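# Four arms unfold and latch a folding crate

## Task

Take the folded crate lying on the floor and open it fully. Every one of its four walls must stand upright, and every one of its four corner latches must be engaged.

## Robot and tools

Robots: four identical i2rt Big YAM arms named arm1, arm2, arm3 and arm4. Each has six revolute joints, a two-finger gripper and a wrist camera riding on top of the hand, aimed at the fingertips. Reach is roughly 1.0 m from the joint1 axis. Two fixed room cameras also exist: cam_high and cam_low. Wrist cameras are arm1_cam_wrist to arm4_cam_wrist (fisheye, 672x504).

Frames: a single scene frame is used for everything. Origin on the floor, +z up, metres. Arm feet (base_link), each facing its own +x: arm1 at (-0.344, +0.564, 0.400), arm2 at (-0.347, -0.575, 0.384), arm3 at (+0.320, +0.573, 0.372), arm4 at (+0.356, -0.566, 0.334). So arm1 and arm3 sit on the +y side, arm2 and arm4 on the -y side. The point called hand lies between the finger pads, about 1 cm short of the tips; the fingers extend along the hand's +z and close along its y. hand_target is where the hand would be at the joint targets currently held. Reported hand positions get less accurate at long reach.

Joints (absolute targets, radians unless noted; done-tolerance in brackets): joint1_rad -2.879..2.879 [0.045], base yaw, positive counter-clockwise seen from above, 0 means the arm extends along its foot's +x. joint2_rad 0..3.141 [0.14], shoulder, 0 puts the upper arm back and about level, increasing lifts it up and over forward. joint3_rad 0..3.019 [0.09], elbow, 0 folded shut, increasing opens. joint4_rad -1.692..1.57 [0.055], hand pitch, positive tips fingers up. joint5_rad -1.57..1.57 [0.03], hand sideways swing, positive toward the arm's right. joint6_rad -2.094..2.094 [0.035], hand roll, positive clockwise viewed from behind. gripper_m 0..0.093 [0.003], the fingertip gap in metres; each pad pushes with roughly 50 to 64 N.

Tool move: one action for all arms at once. Its keys are arm1, arm2, arm3, arm4 (each an object holding that arm's own part) plus cameras. Omitted arms get nothing new and keep their old targets. Inside an arm's object: joints is a map from joint name to absolute target; target is a list of seven numbers [x, y, z, qw, qx, qy, qz], an absolute hand pose in the scene frame in metres with a wxyz quaternion, same format as the printed hand line; speed (0.002..0.5 m/s, default 0.25, turning capped at twice that in rad/s) only allowed together with target; min_time_s (0.1..8 s) sets a minimum duration for that arm's joint moves. When target is used, joints may contain only gripper_m. The hand goes in a straight line from its current hand_target to the given pose; all hand paths in one call finish together, paced by the slowest, each lasting 0.5 to 10 s. Paths ignore obstacles and other arms, may overshoot speed near full stretch, and usually end a centimetre or more off. Joint moves each run at their own rate, so the hand may sweep wide between postures. cameras takes a list of names or ["all"]; [] gives none. A move with no action returns the full state, all images and the scene number.

Tool wait: seconds from 0 to 10, optional cameras as in move; nothing new is commanded. zoom_image: camera plus region [x0, y0, x1, y1] in pixels, origin top-left, at most 504 by 504, only for a camera in the newest images. read_manual gives only licence text. finished_scene takes scene, the current scene number; call it only once the crate is open and will stay so unaided, since it cannot be undone.

Results: per-arm joint_positions, Joint velocities (rad/s, gripper in m/s; "within noise" means still), joint torques (N m, arm joints only, carrying offsets and noise; numbers 3 and 4 flip sign past ±28), hand and hand_target. A "move" line lists each arm sent motion with "done" or its worst status. joint_status/hand_status words: off_target (stopped short, may keep pushing); time_out (the arm re-holds targets near where it stands and keeps pushing; on_its_own lists those still unreached; resend the reported position to relax); not_followed, from "joint command not followed" or "pose unreachable" when a self/arm-collision check blocks a command, the gripper part still runs and the arm may retry later. on_its_own shows uncommanded behaviour, with "held at" being the target, not a reading. Arms in "as last shown" were not commanded; their status reads "not commanded". Images may be slightly older than the state. A refused call (bad range) cancels the rest of that reply's move, wait and finished_scene calls; an invalid one (unknown key) does not.

Gripper readings: gripping a rigid part reads up to 0.005 m under its width (some read up to 0.002 over). Closed on nothing it reads 0.000 to 0.003. Commanding about 0.005 m below first contact gives full force. Release by commanding well above the reading.

Cautions: arms never stop on contact and keep pushing, which heats motors; a MOTOR HOT line appears at 85 °C, and at 100 °C an arm goes limp for 30 to 60 s (OVER-TEMPERATURE FAULT, keys marked limit_stop_at_motor_heat; resend targets afterward). Avoid long stretched holds or pushing into unreachable poses. Hard contact between two arms, including one gripper closing on another's fingers, ends the scene; the collision check can miss finger, gripper and camera contact. Do not drop the crate, release it while moving, slam it, or strike fixed or heavy items hard. The world keeps running while you deliberate, with arms holding their last command. Smooth, low-effort motion is preferred.

Each tool is called after "Emit:" by a JSON object that holds its "fn" and its "kwargs".

## Session

Emit:
{"fn": "move", "kwargs": {}}

Scene clock: 0.00 s.
Joint torques (N m): no reading
Motor temperatures (°C): arm1=[27 28 28 28 23 23 25] | arm2=[24 25 23 25 28 27 25] | arm3=[26 24 27 24 26 24 27] | arm4=[25 26 26 31 26 25 27]
Heat: arm1: hottest joint2_rad 28 °C; arm2: hottest joint5_rad 28 °C; arm3: hottest joint3_rad 27 °C; arm4: hottest joint4_rad 31 °C.
Joint velocities: within noise
arm1.joint_positions: joint1_rad=-0.585 joint2_rad=+0.620 joint3_rad=+1.408 joint4_rad=-1.557 joint5_rad=+0.191 joint6_rad=-0.040 gripper_m=+0.09396
arm1.joint_status: not commanded
arm1.hand: x=-0.4494 y=+0.3976 z=+0.9080 quat_wxyz=(-0.135, -0.774, -0.490, +0.379) (m; scene frame)
arm1.hand_target: x=-0.4487 y=+0.3992 z=+0.9183 quat_wxyz=(-0.142, -0.770, -0.486, +0.388) (m; scene frame)
arm1.hand_status: not commanded
arm2.joint_positions: joint1_rad=+0.742 joint2_rad=+0.634 joint3_rad=+1.438 joint4_rad=-1.211 joint5_rad=-0.133 joint6_rad=-0.320 gripper_m=+0.09396
arm2.joint_status: not commanded
arm2.hand: x=-0.5071 y=-0.3840 z=+0.9710 quat_wxyz=(-0.284, +0.802, -0.229, -0.472) (m; scene frame)
arm2.hand_target: x=-0.5054 y=-0.3866 z=+0.9838 quat_wxyz=(-0.292, +0.795, -0.226, -0.481) (m; scene frame)
arm2.hand_status: not commanded
arm3.joint_positions: joint1_rad=+0.368 joint2_rad=+0.623 joint3_rad=+1.401 joint4_rad=-1.238 joint5_rad=-0.070 joint6_rad=+0.635 gripper_m=+0.09396
arm3.joint_status: not commanded
arm3.hand: x=+0.3681 y=+0.3300 z=+0.9365 quat_wxyz=(-0.499, -0.717, -0.455, +0.173) (m; scene frame)
arm3.hand_target: x=+0.3677 y=+0.3328 z=+0.9460 quat_wxyz=(-0.508, -0.712, -0.452, +0.176) (m; scene frame)
arm3.hand_status: not commanded
arm4.joint_positions: joint1_rad=+0.790 joint2_rad=+0.548 joint3_rad=+1.366 joint4_rad=-1.267 joint5_rad=+0.241 joint6_rad=-0.097 gripper_m=+0.09396
arm4.joint_status: not commanded
arm4.hand: x=+0.1989 y=-0.4149 z=+0.8936 quat_wxyz=(-0.270, +0.802, -0.260, -0.465) (m; scene frame)
arm4.hand_target: x=+0.2019 y=-0.4169 z=+0.9028 quat_wxyz=(-0.272, +0.796, -0.260, -0.474) (m; scene frame)
arm4.hand_status: not commanded
pictures: arm1_cam_wrist, arm2_cam_wrist, arm3_cam_wrist, arm4_cam_wrist, cam_high, cam_low

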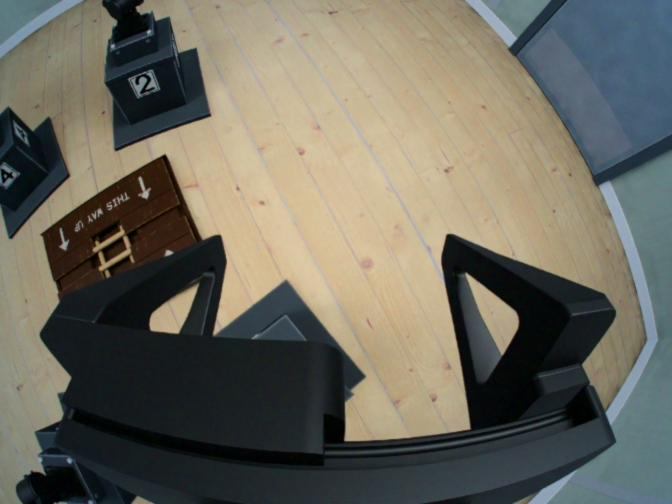

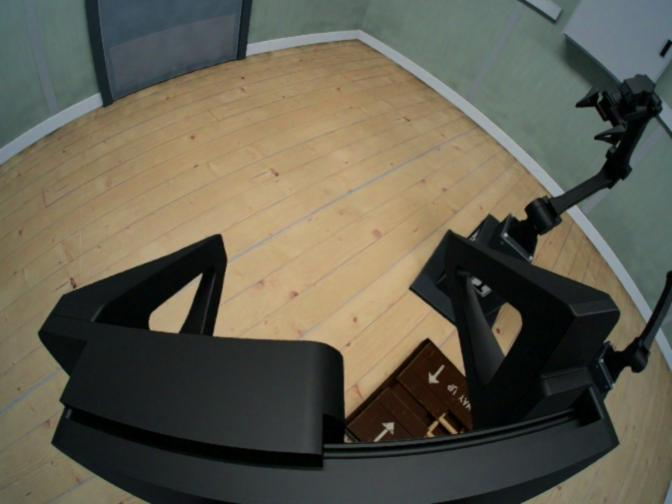

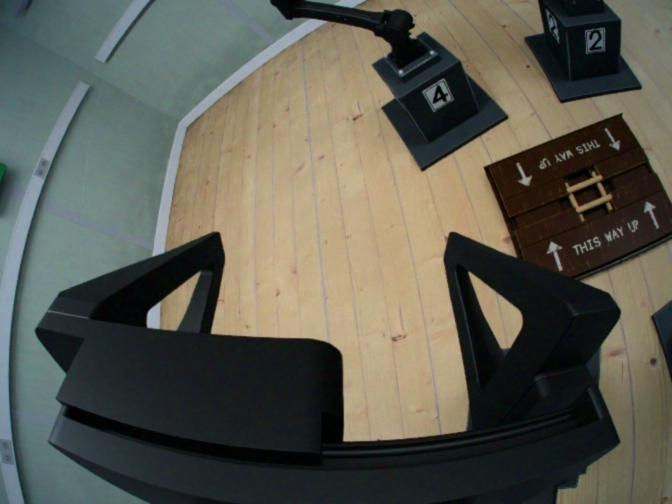

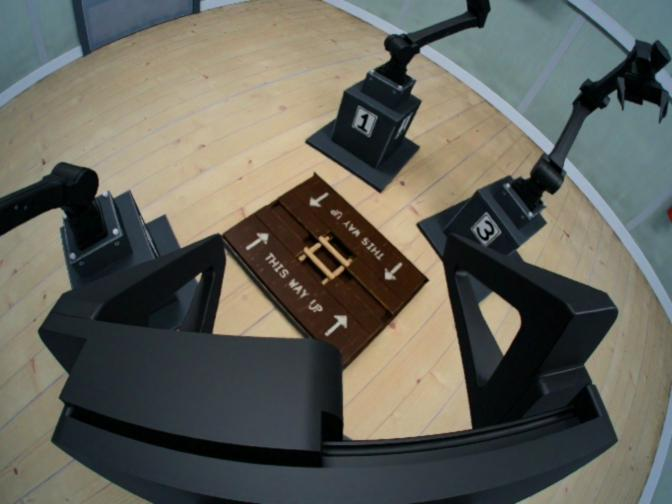

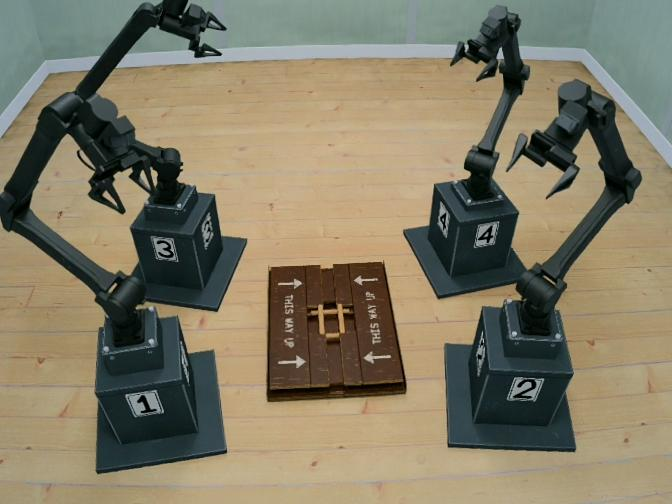

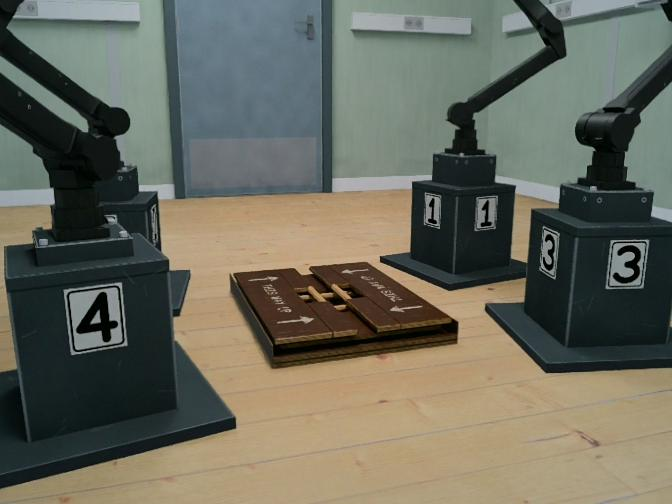

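Emit:
{"fn": "zoom_image", "kwargs": {"camera": "cam_high", "region": [240, 240, 440, 420]}}

Emit:
{"fn": "zoom_image", "kwargs": {"camera": "cam_low", "region": [210, 230, 480, 390]}}

Emit:
{"fn": "zoom_image", "kwargs": {"camera": "arm4_cam_wrist", "region": [200, 150, 450, 380]}}

Emit:
{"fn": "zoom_image", "kwargs": {"camera": "arm3_cam_wrist", "region": [470, 100, 672, 290]}}

Scaled by 2.520 from the camera's 672x504 image, which has a finer 960x720 frame.

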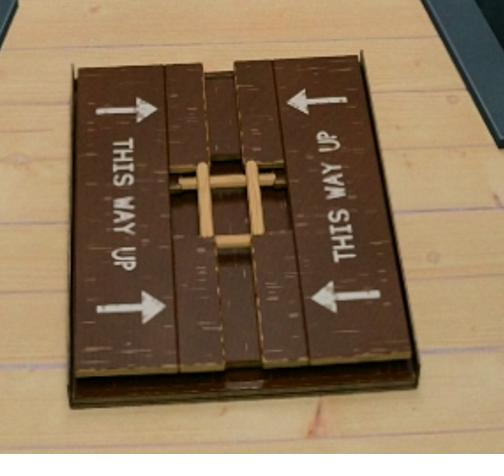

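Scaled by 1.867 from the camera's 672x504 image, which has a finer 960x720 frame.

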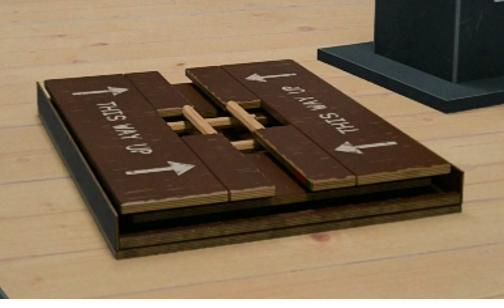

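Scaled by 2.016 from the camera's 672x504 image, which has a finer 960x720 frame.

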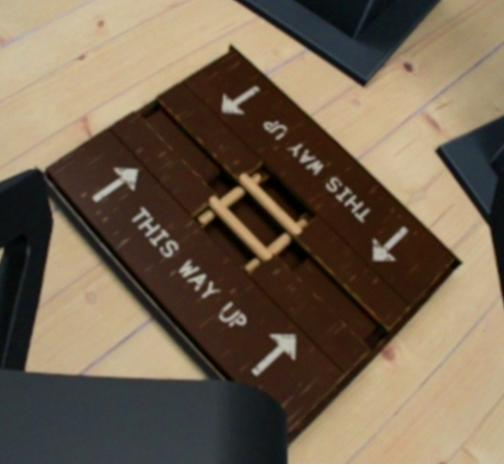

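Scaled by 2.495 from the camera's 672x504 image, which has a finer 960x720 frame.

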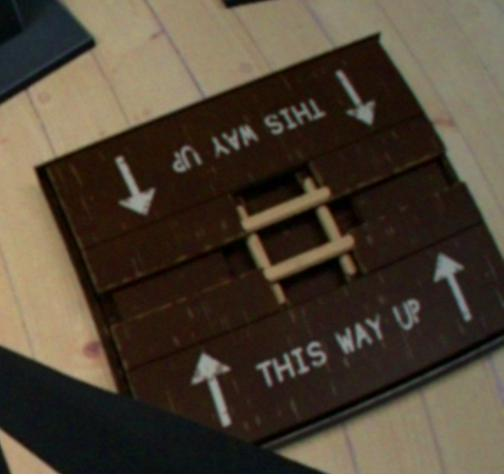

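Emit:
{"fn": "move", "kwargs": {"arm1": {"target": [0.0, 0.08, 0.32, 0, 0, 1, 0], "speed": 0.3, "joints": {"gripper_m": 0.06}}, "arm4": {"target": [0.03, -0.24, 0.36, 0, 1, 0, 0], "speed": 0.3, "joints": {"gripper_m": 0.06}}, "arm2": {"target": [-0.30, -0.20, 0.42, 0, 0.7071, -0.7071, 0], "speed": 0.3, "joints": {"gripper_m": 0.06}}, "arm3": {"target": [0.30, 0.20, 0.42, 0, 0.7071, 0.7071, 0], "speed": 0.3, "joints": {"gripper_m": 0.06}}, "cameras": ["all"]}}

Scene clock: 37.10 s.
Joint torques (N m): arm1=[0.26 -21.6 9.59 0.31 -0.03 0.01] | arm2=[-0.62 -11.4 8.35 0.69 0.11 0.06] | arm3=[1.14 -9.29 6.99 0.94 0.22 -0.04] | arm4=[1.73 -12.86 11.52 -0.21 -0.07 -0.1]
Motor temperatures (°C): arm1=[27 28 30 28 23 23 25] | arm2=[24 25 25 25 28 26 25] | arm3=[26 24 30 24 26 23 27] | arm4=[25 26 29 31 26 25 27]
Heat: arm1: hottest joint3_rad 30 °C; arm2: hottest joint5_rad 28 °C; arm3: hottest joint3_rad 30 °C; arm4: hottest joint4_rad 31 °C.
move: arm1 off_target; arm2 off_target; arm3 off_target; arm4 off_target
Joint velocities: within noise
arm1.joint_positions: joint1_rad=+0.428 joint2_rad=+2.166 joint3_rad=+1.462 joint4_rad=-0.904 joint5_rad=+0.002 joint6_rad=-0.934 gripper_m=+0.06006
arm1.joint_status: all done
arm1.hand: x=-0.0160 y=+0.0953 z=+0.3115 quat_wxyz=(+0.015, -0.012, -1.000, -0.012) (m; scene frame)
arm1.hand_target: x=-0.0021 y=+0.0843 z=+0.3169 quat_wxyz=(+0.007, +0.000, -1.000, -0.003) (m; scene frame)
arm1.hand_status: off_target (0.024 m and 2.5 deg from the pose sent, 0.805 m and 121.3 deg at the start)
arm2.joint_positions: joint1_rad=+0.017 joint2_rad=+1.516 joint3_rad=+0.840 joint4_rad=-0.958 joint5_rad=-0.009 joint6_rad=-0.136 gripper_m=+0.06013
arm2.joint_status: all done
arm2.hand: x=-0.3058 y=-0.2264 z=+0.4101 quat_wxyz=(+0.027, +0.712, -0.701, +0.016) (m; scene frame)
arm2.hand_target: x=-0.3005 y=-0.2057 z=+0.4199 quat_wxyz=(+0.008, +0.708, -0.706, +0.003) (m; scene frame)
arm2.hand_status: off_target (0.029 m and 3.8 deg from the pose sent, 0.617 m and 86.3 deg at the start)
arm3.joint_positions: joint1_rad=+0.147 joint2_rad=+1.475 joint3_rad=+0.871 joint4_rad=-0.986 joint5_rad=+0.000 joint6_rad=-0.037 gripper_m=+0.06012
arm3.joint_status: all done
arm3.hand: x=+0.2950 y=+0.2117 z=+0.4205 quat_wxyz=(+0.006, -0.718, -0.696, -0.008) (m; scene frame)
arm3.hand_target: x=+0.2985 y=+0.2026 z=+0.4190 quat_wxyz=(+0.003, -0.710, -0.704, -0.003) (m; scene frame)
arm3.hand_status: off_target (0.013 m and 2.1 deg from the pose sent, 0.537 m and 68.1 deg at the start)
arm4.joint_positions: joint1_rad=+0.563 joint2_rad=+1.711 joint3_rad=+1.067 joint4_rad=-0.960 joint5_rad=-0.001 joint6_rad=-0.756 gripper_m=+0.06007
arm4.joint_status: all done
arm4.hand: x=+0.0500 y=-0.2511 z=+0.3534 quat_wxyz=(+0.012, +1.000, -0.022, +0.011) (m; scene frame)
arm4.hand_target: x=+0.0354 y=-0.2407 z=+0.3590 quat_wxyz=(+0.003, +1.000, -0.009, +0.004) (m; scene frame)
arm4.hand_status: off_target (0.024 m and 3.2 deg from the pose sent, 0.586 m and 73.4 deg at the start)
pictures: arm1_cam_wrist, arm2_cam_wrist, arm3_cam_wrist, arm4_cam_wrist, cam_high, cam_low

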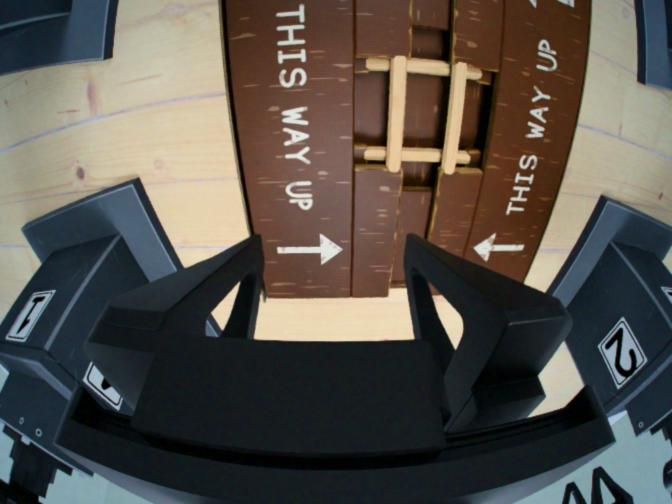

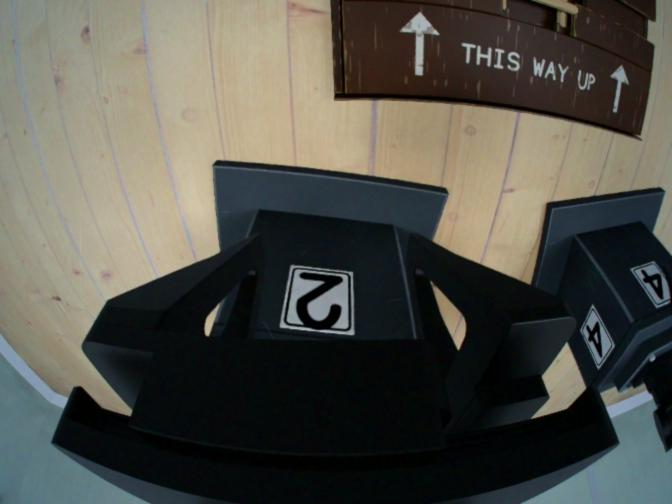

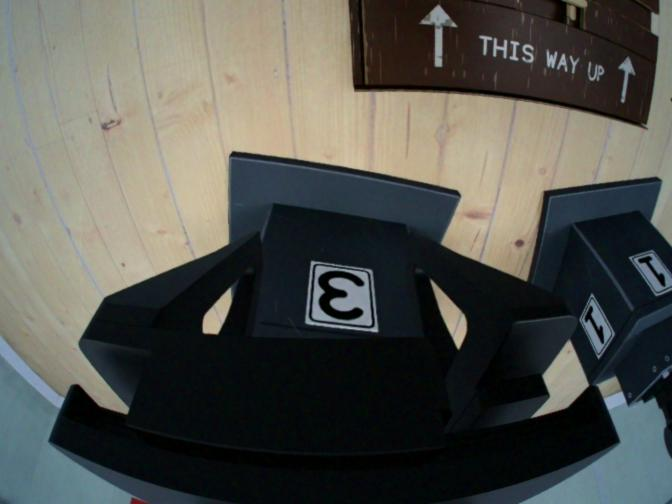

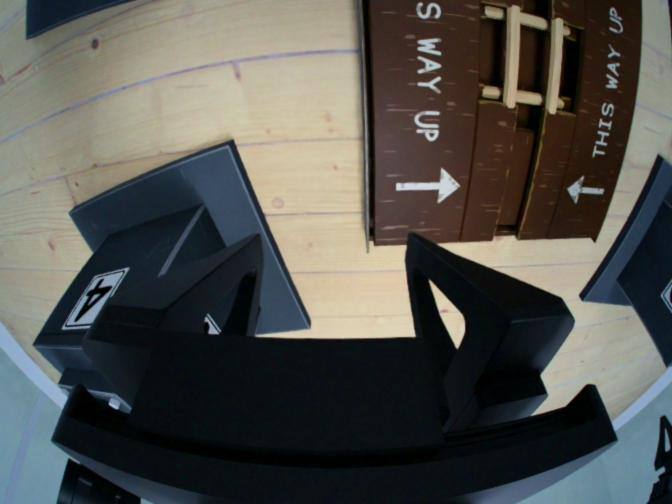

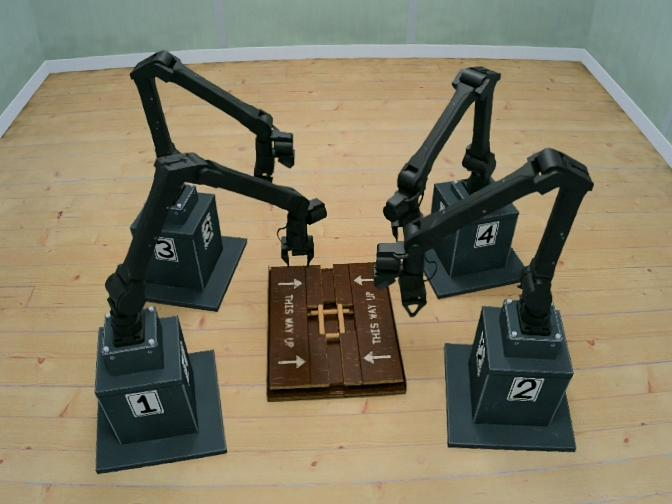

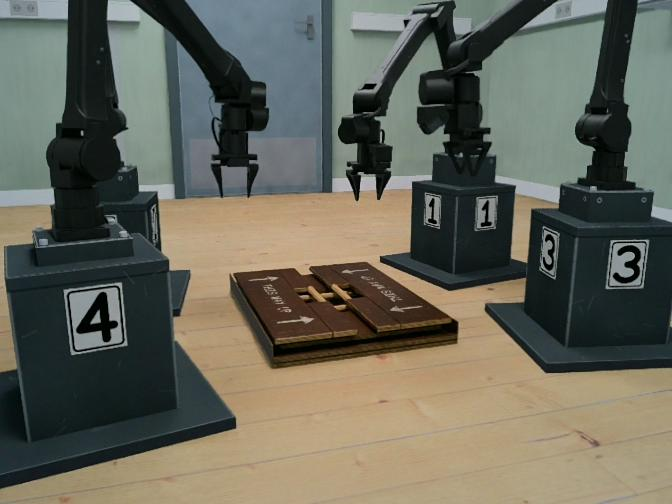

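Emit:
{"fn": "move", "kwargs": {"arm1": {"target": [0.0, 0.028, 0.14, 0, 0, 1, 0], "speed": 0.25, "joints": {"gripper_m": 0.048}}, "cameras": ["arm1_cam_wrist", "cam_low", "cam_high"]}}

Scene clock: 66.40 s.
Joint torques (N m): arm1=[-1.44 -24.88 8.17 0.51 0.01 -0.02] | arm2=[-0.56 -11.46 8.34 0.68 0.11 0.06] | arm3=[-0.15 -8.76 6.99 0.9 0.23 -0.04] | arm4=[2.32 -12.81 11.52 -0.23 -0.08 -0.11]
Motor temperatures (°C): arm1=[27 29 32 28 23 23 25] | arm2=[24 25 26 25 28 26 25] | arm3=[26 24 30 24 26 23 27] | arm4=[25 26 30 31 26 25 27]
Heat: arm1: hottest joint3_rad 32 °C; arm2: hottest joint5_rad 28 °C; arm3: hottest joint3_rad 30 °C; arm4: hottest joint4_rad 31 °C.
move: arm1 off_target
Joint velocities: within noise
arm1.joint_positions: joint1_rad=+0.393 joint2_rad=+2.576 joint3_rad=+1.713 joint4_rad=-0.735 joint5_rad=-0.007 joint6_rad=-0.989 gripper_m=+0.04806
arm1.joint_status: all done
arm1.hand: x=-0.0064 y=+0.0441 z=+0.1392 quat_wxyz=(+0.007, -0.002, -1.000, -0.010) (m; scene frame)
arm1.hand_target: x=-0.0018 y=+0.0281 z=+0.1409 quat_wxyz=(-0.001, +0.001, -1.000, +0.001) (m; scene frame)
arm1.hand_status: off_target (0.017 m and 1.4 deg from the pose sent, 0.185 m and 2.5 deg at the start)
arm2, arm3: as last shown
arm4.joint_positions: joint1_rad=+0.560 joint2_rad=+1.711 joint3_rad=+1.067 joint4_rad=-0.960 joint5_rad=-0.001 joint6_rad=-0.756 gripper_m=+0.06007
arm4.joint_status: not commanded
arm4.hand: x=+0.0509 y=-0.2501 z=+0.3534 quat_wxyz=(+0.012, +1.000, -0.024, +0.011) (m; scene frame)
arm4.hand_target: x=+0.0364 y=-0.2397 z=+0.3590 quat_wxyz=(+0.003, +1.000, -0.011, +0.003) (m; scene frame)
arm4.hand_status: not commanded
pictures: arm1_cam_wrist, cam_high, cam_low

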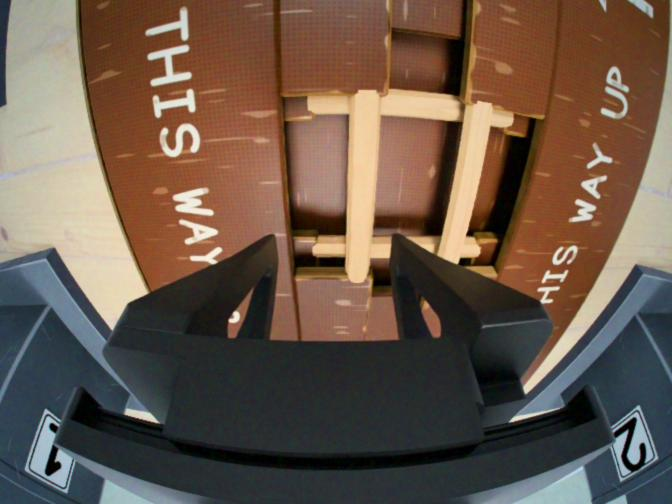

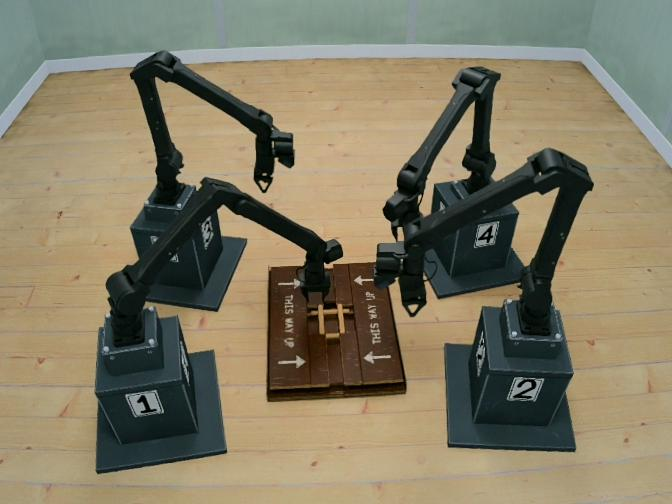

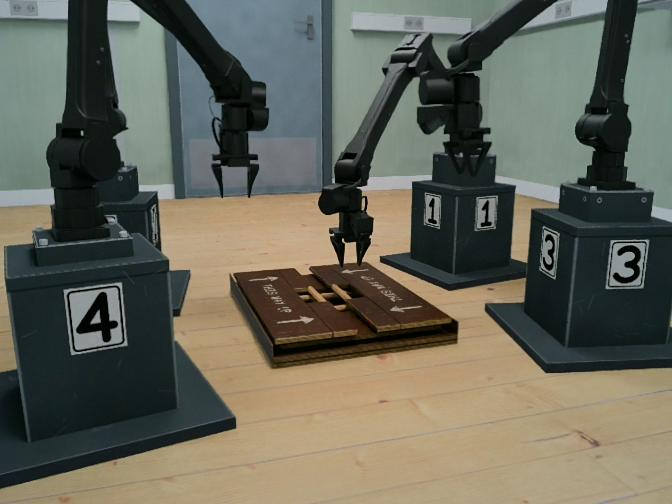

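Emit:
{"fn": "move", "kwargs": {"arm1": {"target": [0.004, 0.0135, 0.064, 0, 0, 1, 0], "speed": 0.12, "joints": {"gripper_m": 0.048}}, "cameras": ["arm1_cam_wrist", "cam_low"]}}

Scene clock: 74.27 s.
Joint torques (N m): arm1=[-1.32 -25.05 8.18 0.61 0.02 -0.07] | arm2=[-0.67 -11.4 8.35 0.66 0.11 0.06] | arm3=[0.32 -9.11 7.09 0.85 0.25 -0.03] | arm4=[2.37 -12.75 11.51 -0.23 -0.08 -0.11]
Motor temperatures (°C): arm1=[27 29 32 28 23 23 25] | arm2=[24 25 26 25 28 26 25] | arm3=[26 24 30 24 26 23 27] | arm4=[25 26 30 31 26 25 27]
Heat: arm1: hottest joint3_rad 32 °C; arm2: hottest joint5_rad 28 °C; arm3: hottest joint3_rad 30 °C; arm4: hottest joint4_rad 31 °C.
move: arm1 off_target
Joint velocities: within noise
arm1.joint_positions: joint1_rad=+0.395 joint2_rad=+2.771 joint3_rad=+1.887 joint4_rad=-0.718 joint5_rad=-0.007 joint6_rad=-0.991 gripper_m=+0.04806
arm1.joint_status: all done
arm1.hand: x=+0.0017 y=+0.0324 z=+0.0623 quat_wxyz=(+0.008, +0.000, -1.000, -0.012) (m; scene frame)
arm1.hand_target: x=+0.0042 y=+0.0162 z=+0.0633 quat_wxyz=(+0.001, +0.002, -1.000, -0.001) (m; scene frame)
arm1.hand_status: off_target (0.019 m and 1.7 deg from the pose sent, 0.082 m and 1.4 deg at the start)
arm2, arm3, arm4: as last shown
pictures: arm1_cam_wrist, cam_low

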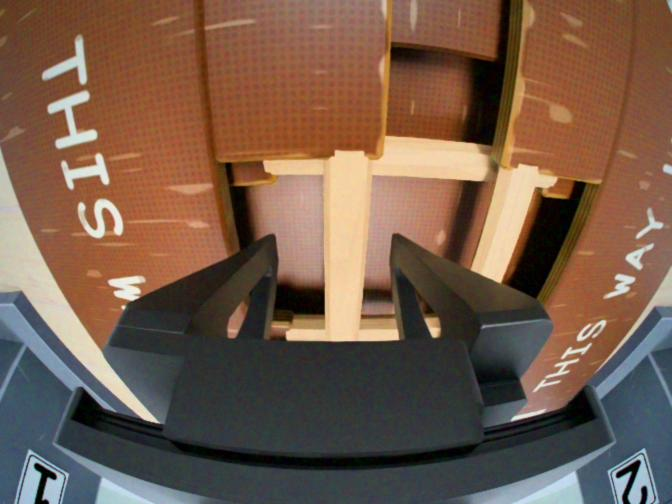

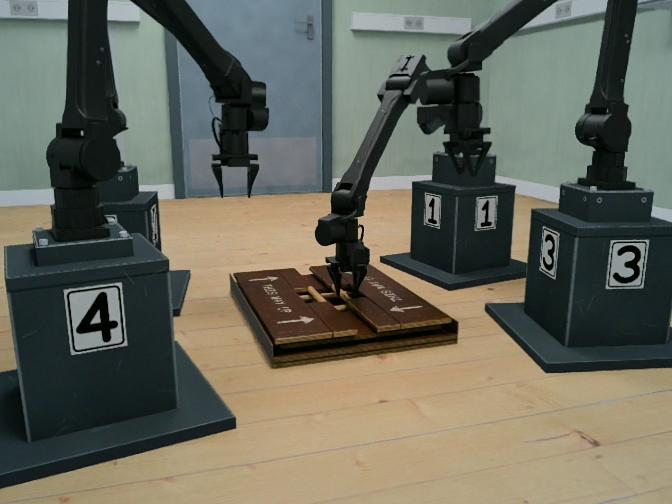

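Emit:
{"fn": "zoom_image", "kwargs": {"camera": "arm1_cam_wrist", "region": [220, 130, 450, 360]}}

Emit:
{"fn": "zoom_image", "kwargs": {"camera": "cam_low", "region": [290, 210, 400, 330]}}

Scaled by 2.191 from the camera's 672x504 image, which has a finer 960x720 frame.

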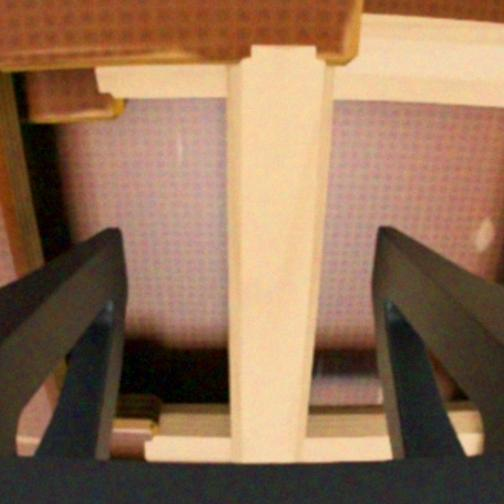

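Scaled by 4.200 from the camera's 672x504 image, which has a finer 960x720 frame.

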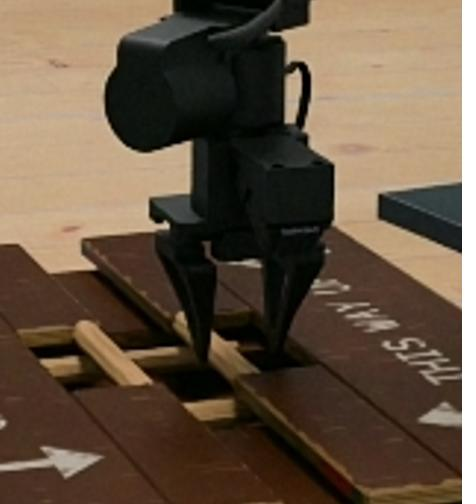

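Emit:
{"fn": "move", "kwargs": {"arm1": {"target": [0.004, 0.0100, 0.054, 0, 0, 1, 0], "speed": 0.12}}}

Emit:
{"fn": "move", "kwargs": {"arm1": {"joints": {"gripper_m": 0.013}}, "cameras": ["arm1_cam_wrist"]}}

Scene clock: 79.00 s.
Joint torques (N m): arm1=[-1.03 -25.05 8.25 0.44 0 -0.04] | arm2=[-0.62 -11.4 8.36 0.68 0.11 0.06] | arm3=[0.44 -9.05 7.06 0.91 0.26 -0.04] | arm4=[2.32 -12.75 11.52 -0.21 -0.08 -0.11]
Motor temperatures (°C): arm1=[27 30 33 28 23 23 25] | arm2=[24 25 26 25 28 26 25] | arm3=[26 24 30 24 26 23 27] | arm4=[25 26 30 31 26 25 27]
Heat: arm1: hottest joint3_rad 33 °C; arm2: hottest joint5_rad 28 °C; arm3: hottest joint3_rad 30 °C; arm4: hottest joint4_rad 31 °C.
move: arm1 off_target
Joint velocities: within noise
arm1.joint_positions: joint1_rad=+0.389 joint2_rad=+2.794 joint3_rad=+1.921 joint4_rad=-0.718 joint5_rad=-0.007 joint6_rad=-0.991 gripper_m=+0.04806
arm1.joint_status: not commanded
arm1.hand: x=+0.0024 y=+0.0241 z=+0.0561 quat_wxyz=(+0.005, -0.003, -1.000, -0.008) (m; scene frame)
arm1.hand_target: x=+0.0041 y=+0.0102 z=+0.0544 quat_wxyz=(+0.000, -0.001, -1.000, +0.001) (m; scene frame)
arm1.hand_status: off_target (0.014 m and 1.1 deg from the pose sent, 0.024 m and 1.7 deg at the start)
arm2, arm3, arm4: as last shown
pictures: none

Scene clock: 79.67 s.
Joint torques (N m): arm1=[-1.03 -24.76 8.17 0.66 0.16 -0.07] | arm2=[-0.62 -11.4 8.34 0.66 0.11 0.06] | arm3=[0.44 -8.88 7.01 0.94 0.2 -0.01] | arm4=[2.37 -12.75 11.51 -0.21 -0.08 -0.11]
Motor temperatures (°C): arm1=[27 30 33 28 23 23 25] | arm2=[24 25 26 25 28 26 25] | arm3=[26 24 30 24 26 23 27] | arm4=[25 26 30 31 26 25 27]
Heat: arm1: hottest joint3_rad 33 °C; arm2: hottest joint5_rad 28 °C; arm3: hottest joint3_rad 30 °C; arm4: hottest joint4_rad 31 °C.
move: arm1 off_target
Joint velocities: within noise
arm1.joint_positions: joint1_rad=+0.389 joint2_rad=+2.794 joint3_rad=+1.921 joint4_rad=-0.724 joint5_rad=-0.018 joint6_rad=-0.991 gripper_m=+0.01701
arm1.joint_status: gripper_m off_target (ended at +0.01704, target +0.01300)
arm1.hand: x=+0.0031 y=+0.0263 z=+0.0562 quat_wxyz=(+0.003, -0.004, -1.000, -0.013) (m; scene frame)
arm1.hand_target: x=+0.0054 y=+0.0106 z=+0.0549 quat_wxyz=(-0.004, -0.001, -1.000, -0.001) (m; scene frame)
arm1.hand_status: not commanded
arm2, arm3, arm4: as last shown
pictures: arm1_cam_wrist

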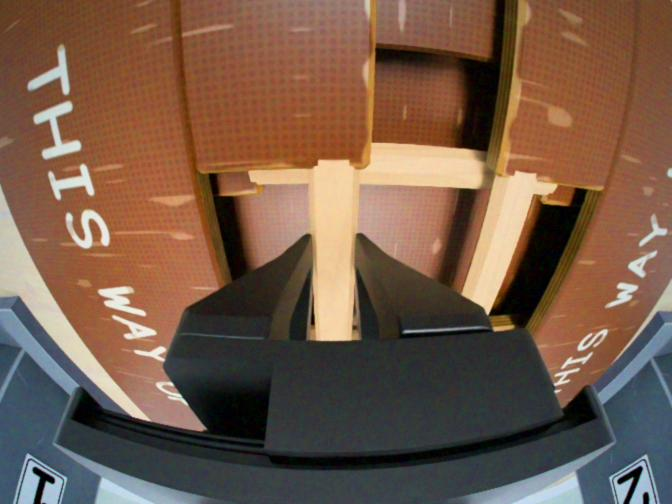

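Emit:
{"fn": "move", "kwargs": {"arm1": {"target": [0.0054, 0.035, 0.148, 0, 0, 0.9848, -0.1736], "speed": 0.15}, "cameras": ["arm1_cam_wrist", "cam_low", "arm4_cam_wrist"]}}

Scene clock: 89.40 s.
Joint torques (N m): arm1=[0.38 -28.1 3.67 0.94 0.55 0.14] | arm2=[-0.67 -11.34 8.36 0.68 0.11 0.07] | arm3=[0.21 -9 7.1 0.75 0.25 -0.07] | arm4=[2.32 -12.75 11.52 -0.23 -0.08 -0.11]
Motor temperatures (°C): arm1=[27 31 33 28 23 23 25] | arm2=[24 26 27 25 28 26 25] | arm3=[26 24 30 24 26 23 27] | arm4=[25 26 30 31 26 25 27]
Heat: arm1: hottest joint3_rad 33 °C; arm2: hottest joint5_rad 28 °C; arm3: hottest joint3_rad 30 °C; arm4: hottest joint4_rad 31 °C.
move: arm1 off_target
Joint velocities: within noise
arm1.joint_positions: joint1_rad=+0.455 joint2_rad=+2.534 joint3_rad=+1.489 joint4_rad=-0.264 joint5_rad=+0.189 joint6_rad=-0.959 gripper_m=+0.01697
arm1.joint_status: not commanded
arm1.hand: x=+0.0016 y=+0.0400 z=+0.1248 quat_wxyz=(+0.003, +0.001, -0.987, +0.163) (m; scene frame)
arm1.hand_target: x=+0.0053 y=+0.0343 z=+0.1463 quat_wxyz=(+0.000, -0.002, -0.985, +0.173) (m; scene frame)
arm1.hand_status: off_target (0.024 m and 1.3 deg from the pose sent, 0.092 m and 21.5 deg at the start)
arm2, arm3, arm4: as last shown
pictures: arm1_cam_wrist, arm4_cam_wrist, cam_low

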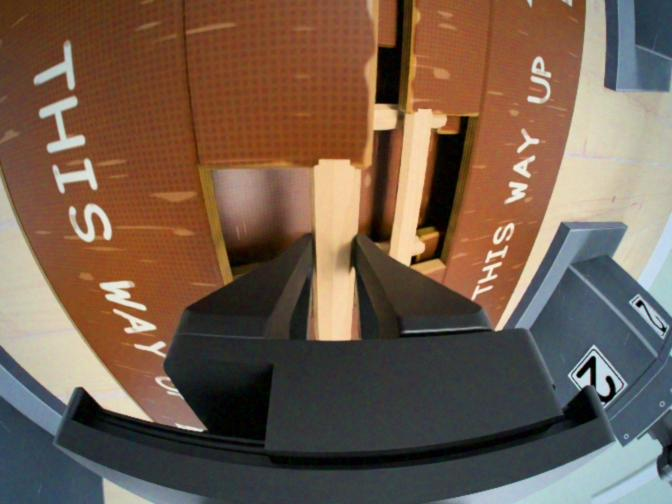

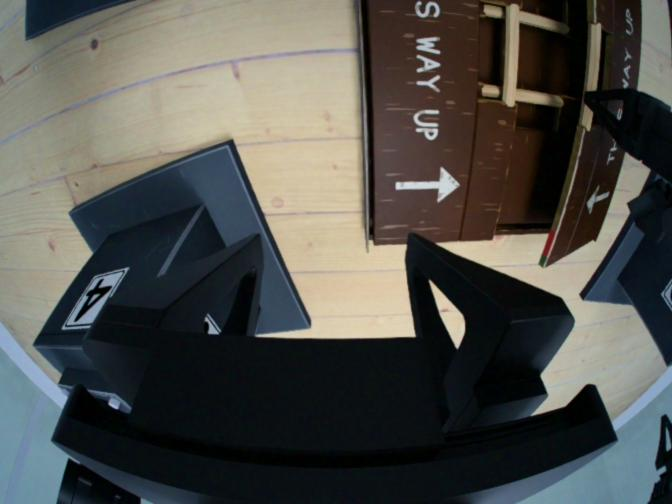

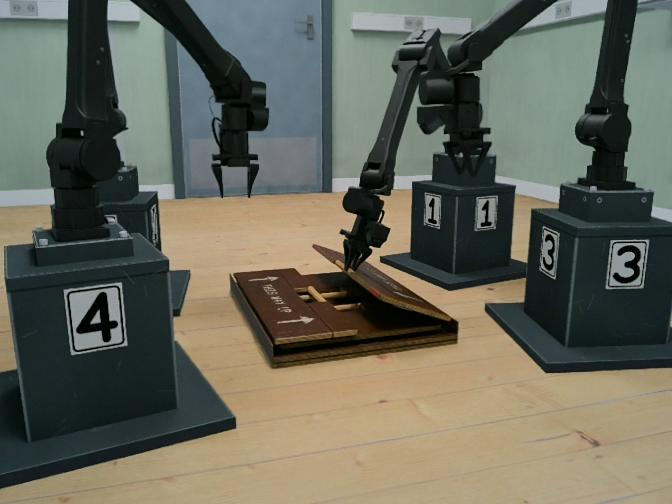

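Emit:
{"fn": "move", "kwargs": {"arm1": {"target": [0.0054, 0.110, 0.234, 0, 0, 0.9537, -0.3007], "speed": 0.15}, "arm4": {"target": [-0.035, -0.05, 0.175, 0, 1, 0, 0], "speed": 0.25, "joints": {"gripper_m": 0.048}}, "cameras": ["arm1_cam_wrist", "cam_low", "arm4_cam_wrist", "cam_high"]}}

Scene clock: 93.47 s.
Joint torques (N m): arm1=[0.26 -25.35 2.69 1.36 0.69 0.22] | arm2=[-0.62 -11.4 8.36 0.68 0.11 0.06] | arm3=[0.03 -8.53 7.06 0.85 0.24 -0.04] | arm4=[1.61 -20.89 10.95 -0.53 -0.21 -0.12]
Motor temperatures (°C): arm1=[27 32 33 28 23 23 25] | arm2=[24 26 27 25 28 26 25] | arm3=[26 24 30 24 26 23 27] | arm4=[25 27 31 31 26 25 27]
Heat: arm1: hottest joint3_rad 33 °C; arm2: hottest joint5_rad 28 °C; arm3: hottest joint3_rad 30 °C; arm4: hottest joint3_rad 31 °C.
move: arm1 off_target; arm4 off_target
Joint velocities: within noise
arm1.joint_positions: joint1_rad=+0.586 joint2_rad=+2.268 joint3_rad=+1.100 joint4_rad=+0.035 joint5_rad=+0.399 joint6_rad=-0.899 gripper_m=+0.01603
arm1.joint_status: not commanded
arm1.hand: x=+0.0006 y=+0.1098 z=+0.2144 quat_wxyz=(+0.007, +0.005, -0.957, +0.291) (m; scene frame)
arm1.hand_target: x=+0.0054 y=+0.1089 z=+0.2339 quat_wxyz=(+0.000, +0.001, -0.954, +0.301) (m; scene frame)
arm1.hand_status: off_target (0.020 m and 1.6 deg from the pose sent, 0.130 m and 16.2 deg at the start)
arm2, arm3: as last shown
arm4.joint_positions: joint1_rad=+0.445 joint2_rad=+2.394 joint3_rad=+1.692 joint4_rad=-0.873 joint5_rad=-0.001 joint6_rad=-0.904 gripper_m=+0.04807
arm4.joint_status: all done
arm4.hand: x=-0.0304 y=-0.0608 z=+0.1781 quat_wxyz=(+0.002, +1.000, -0.007, +0.001) (m; scene frame)
arm4.hand_target: x=-0.0339 y=-0.0516 z=+0.1732 quat_wxyz=(+0.001, +1.000, +0.000, -0.001) (m; scene frame)
arm4.hand_status: off_target (0.012 m and 0.8 deg from the pose sent, 0.282 m and 3.3 deg at the start)
pictures: arm1_cam_wrist, arm4_cam_wrist, cam_high, cam_low

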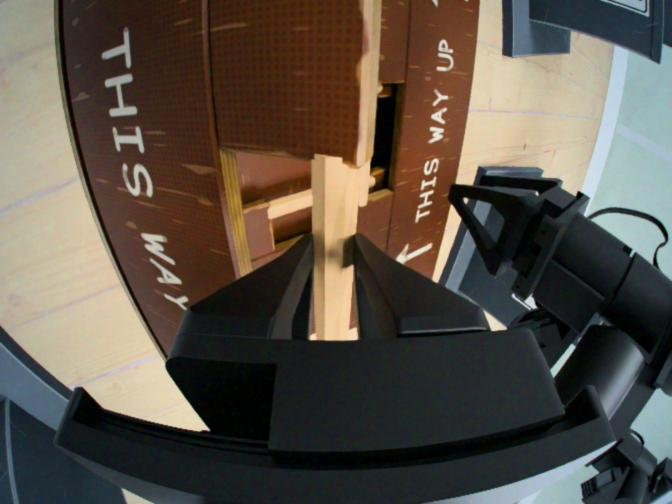

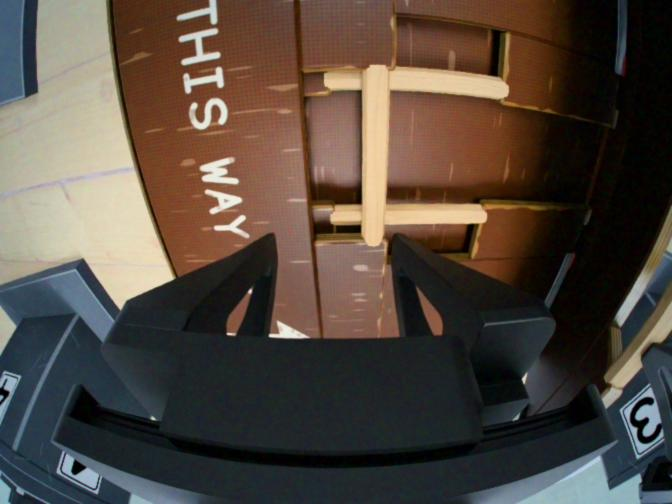

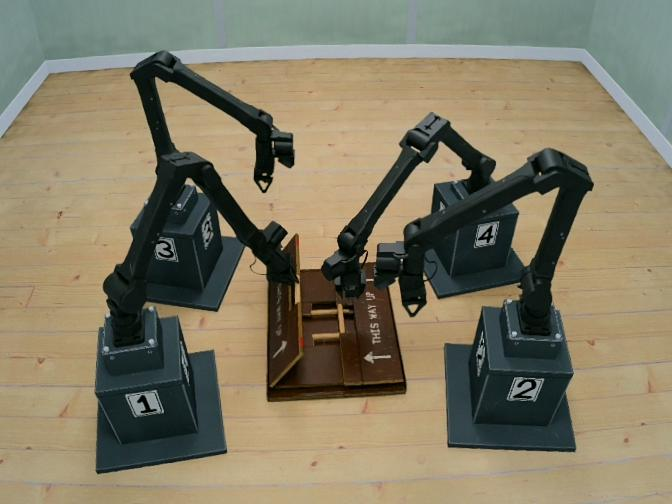

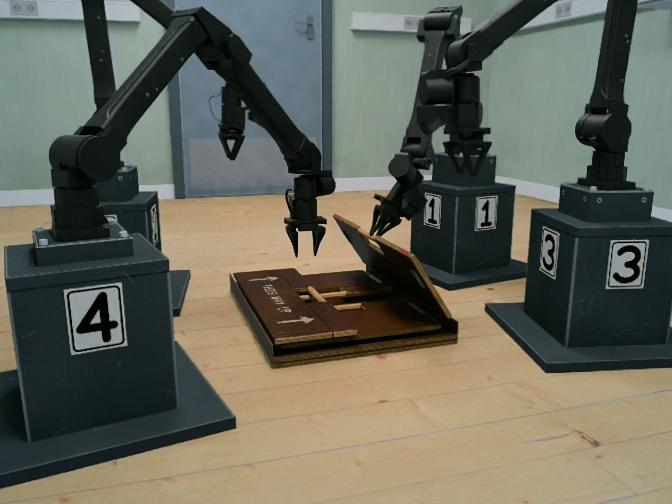

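Emit:
{"fn": "move", "kwargs": {"arm1": {"target": [0.0054, 0.203, 0.251, 0, 0, 0.9397, -0.3420], "speed": 0.15}, "arm4": {"target": [-0.034, -0.024, 0.063, 0, 1, 0, 0], "speed": 0.15}, "cameras": ["arm1_cam_wrist", "cam_low", "arm4_cam_wrist", "cam_high"]}}

Scene clock: 98.73 s.
Joint torques (N m): arm1=[1.08 -18.96 2.3 1.66 0.36 0.25] | arm2=[-0.62 -11.4 8.35 0.66 0.11 0.06] | arm3=[0.26 -8.94 7.05 0.95 0.22 -0.05] | arm4=[1.32 -22.24 10.32 -0.05 -0.12 -0.11]
Motor temperatures (°C): arm1=[27 31 32 28 23 23 25] | arm2=[24 26 27 25 28 26 25] | arm3=[26 24 30 24 26 23 27] | arm4=[25 27 31 31 26 25 27]
Heat: arm1: hottest joint3_rad 32 °C; arm2: hottest joint5_rad 28 °C; arm3: hottest joint3_rad 30 °C; arm4: hottest joint3_rad 31 °C.
move: arm1 off_target; arm4 off_target
Joint velocities: within noise
arm1.joint_positions: joint1_rad=+0.744 joint2_rad=+2.142 joint3_rad=+0.881 joint4_rad=+0.138 joint5_rad=+0.545 joint6_rad=-0.771 gripper_m=+0.01331
arm1.joint_status: not commanded
arm1.hand: x=-0.0016 y=+0.1937 z=+0.2478 quat_wxyz=(+0.011, +0.002, -0.940, +0.341) (m; scene frame)
arm1.hand_target: x=+0.0013 y=+0.1992 z=+0.2513 quat_wxyz=(+0.004, +0.001, -0.939, +0.343) (m; scene frame)
arm1.hand_status: off_target (0.012 m and 1.2 deg from the pose sent, 0.100 m and 6.3 deg at the start)
arm2, arm3: as last shown
arm4.joint_positions: joint1_rad=+0.422 joint2_rad=+2.645 joint3_rad=+1.871 joint4_rad=-0.808 joint5_rad=-0.001 joint6_rad=-0.929 gripper_m=+0.04807
arm4.joint_status: not commanded
arm4.hand: x=-0.0312 y=-0.0350 z=+0.0706 quat_wxyz=(+0.005, +1.000, -0.006, +0.003) (m; scene frame)
arm4.hand_target: x=-0.0331 y=-0.0261 z=+0.0627 quat_wxyz=(+0.000, +1.000, +0.001, +0.000) (m; scene frame)
arm4.hand_status: off_target (0.014 m and 1.0 deg from the pose sent, 0.121 m and 0.8 deg at the start)
pictures: arm1_cam_wrist, arm4_cam_wrist, cam_high, cam_low

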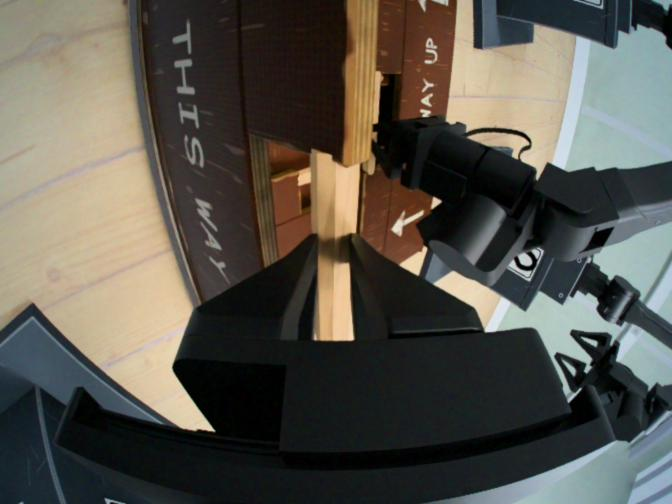

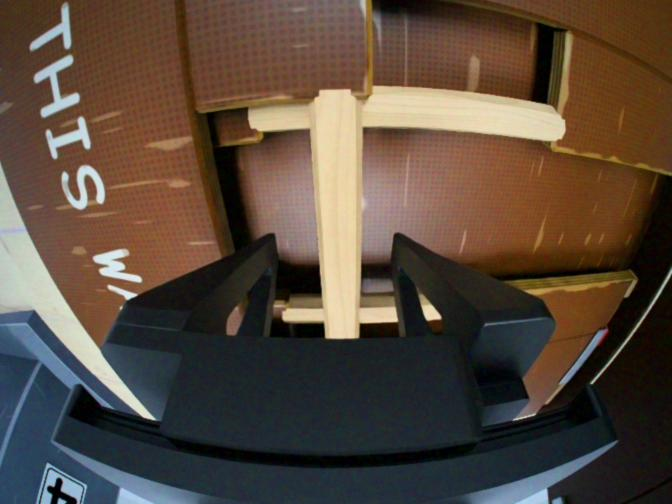

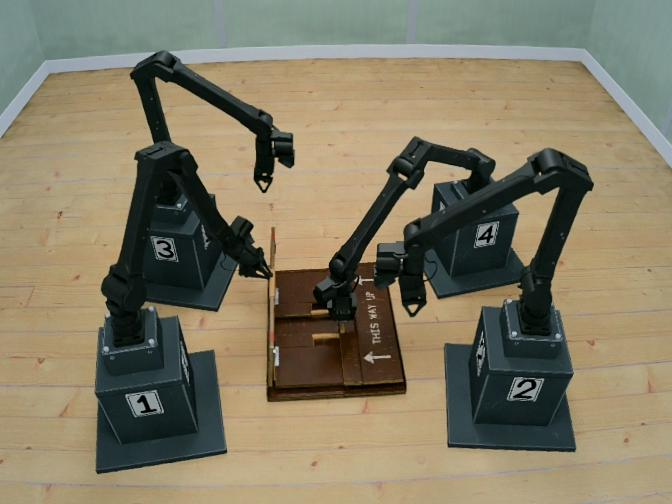

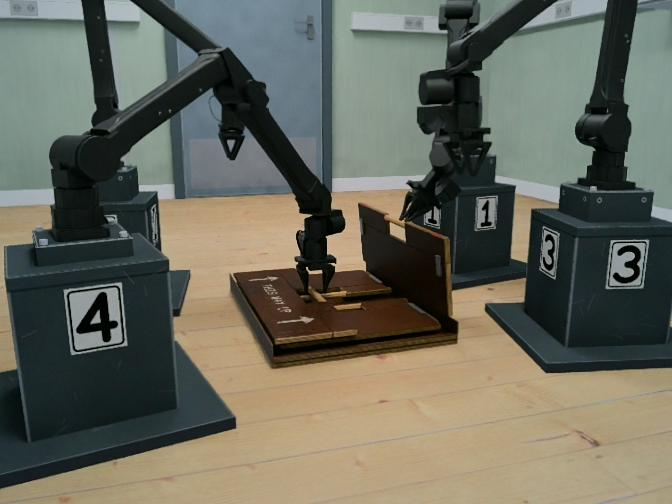

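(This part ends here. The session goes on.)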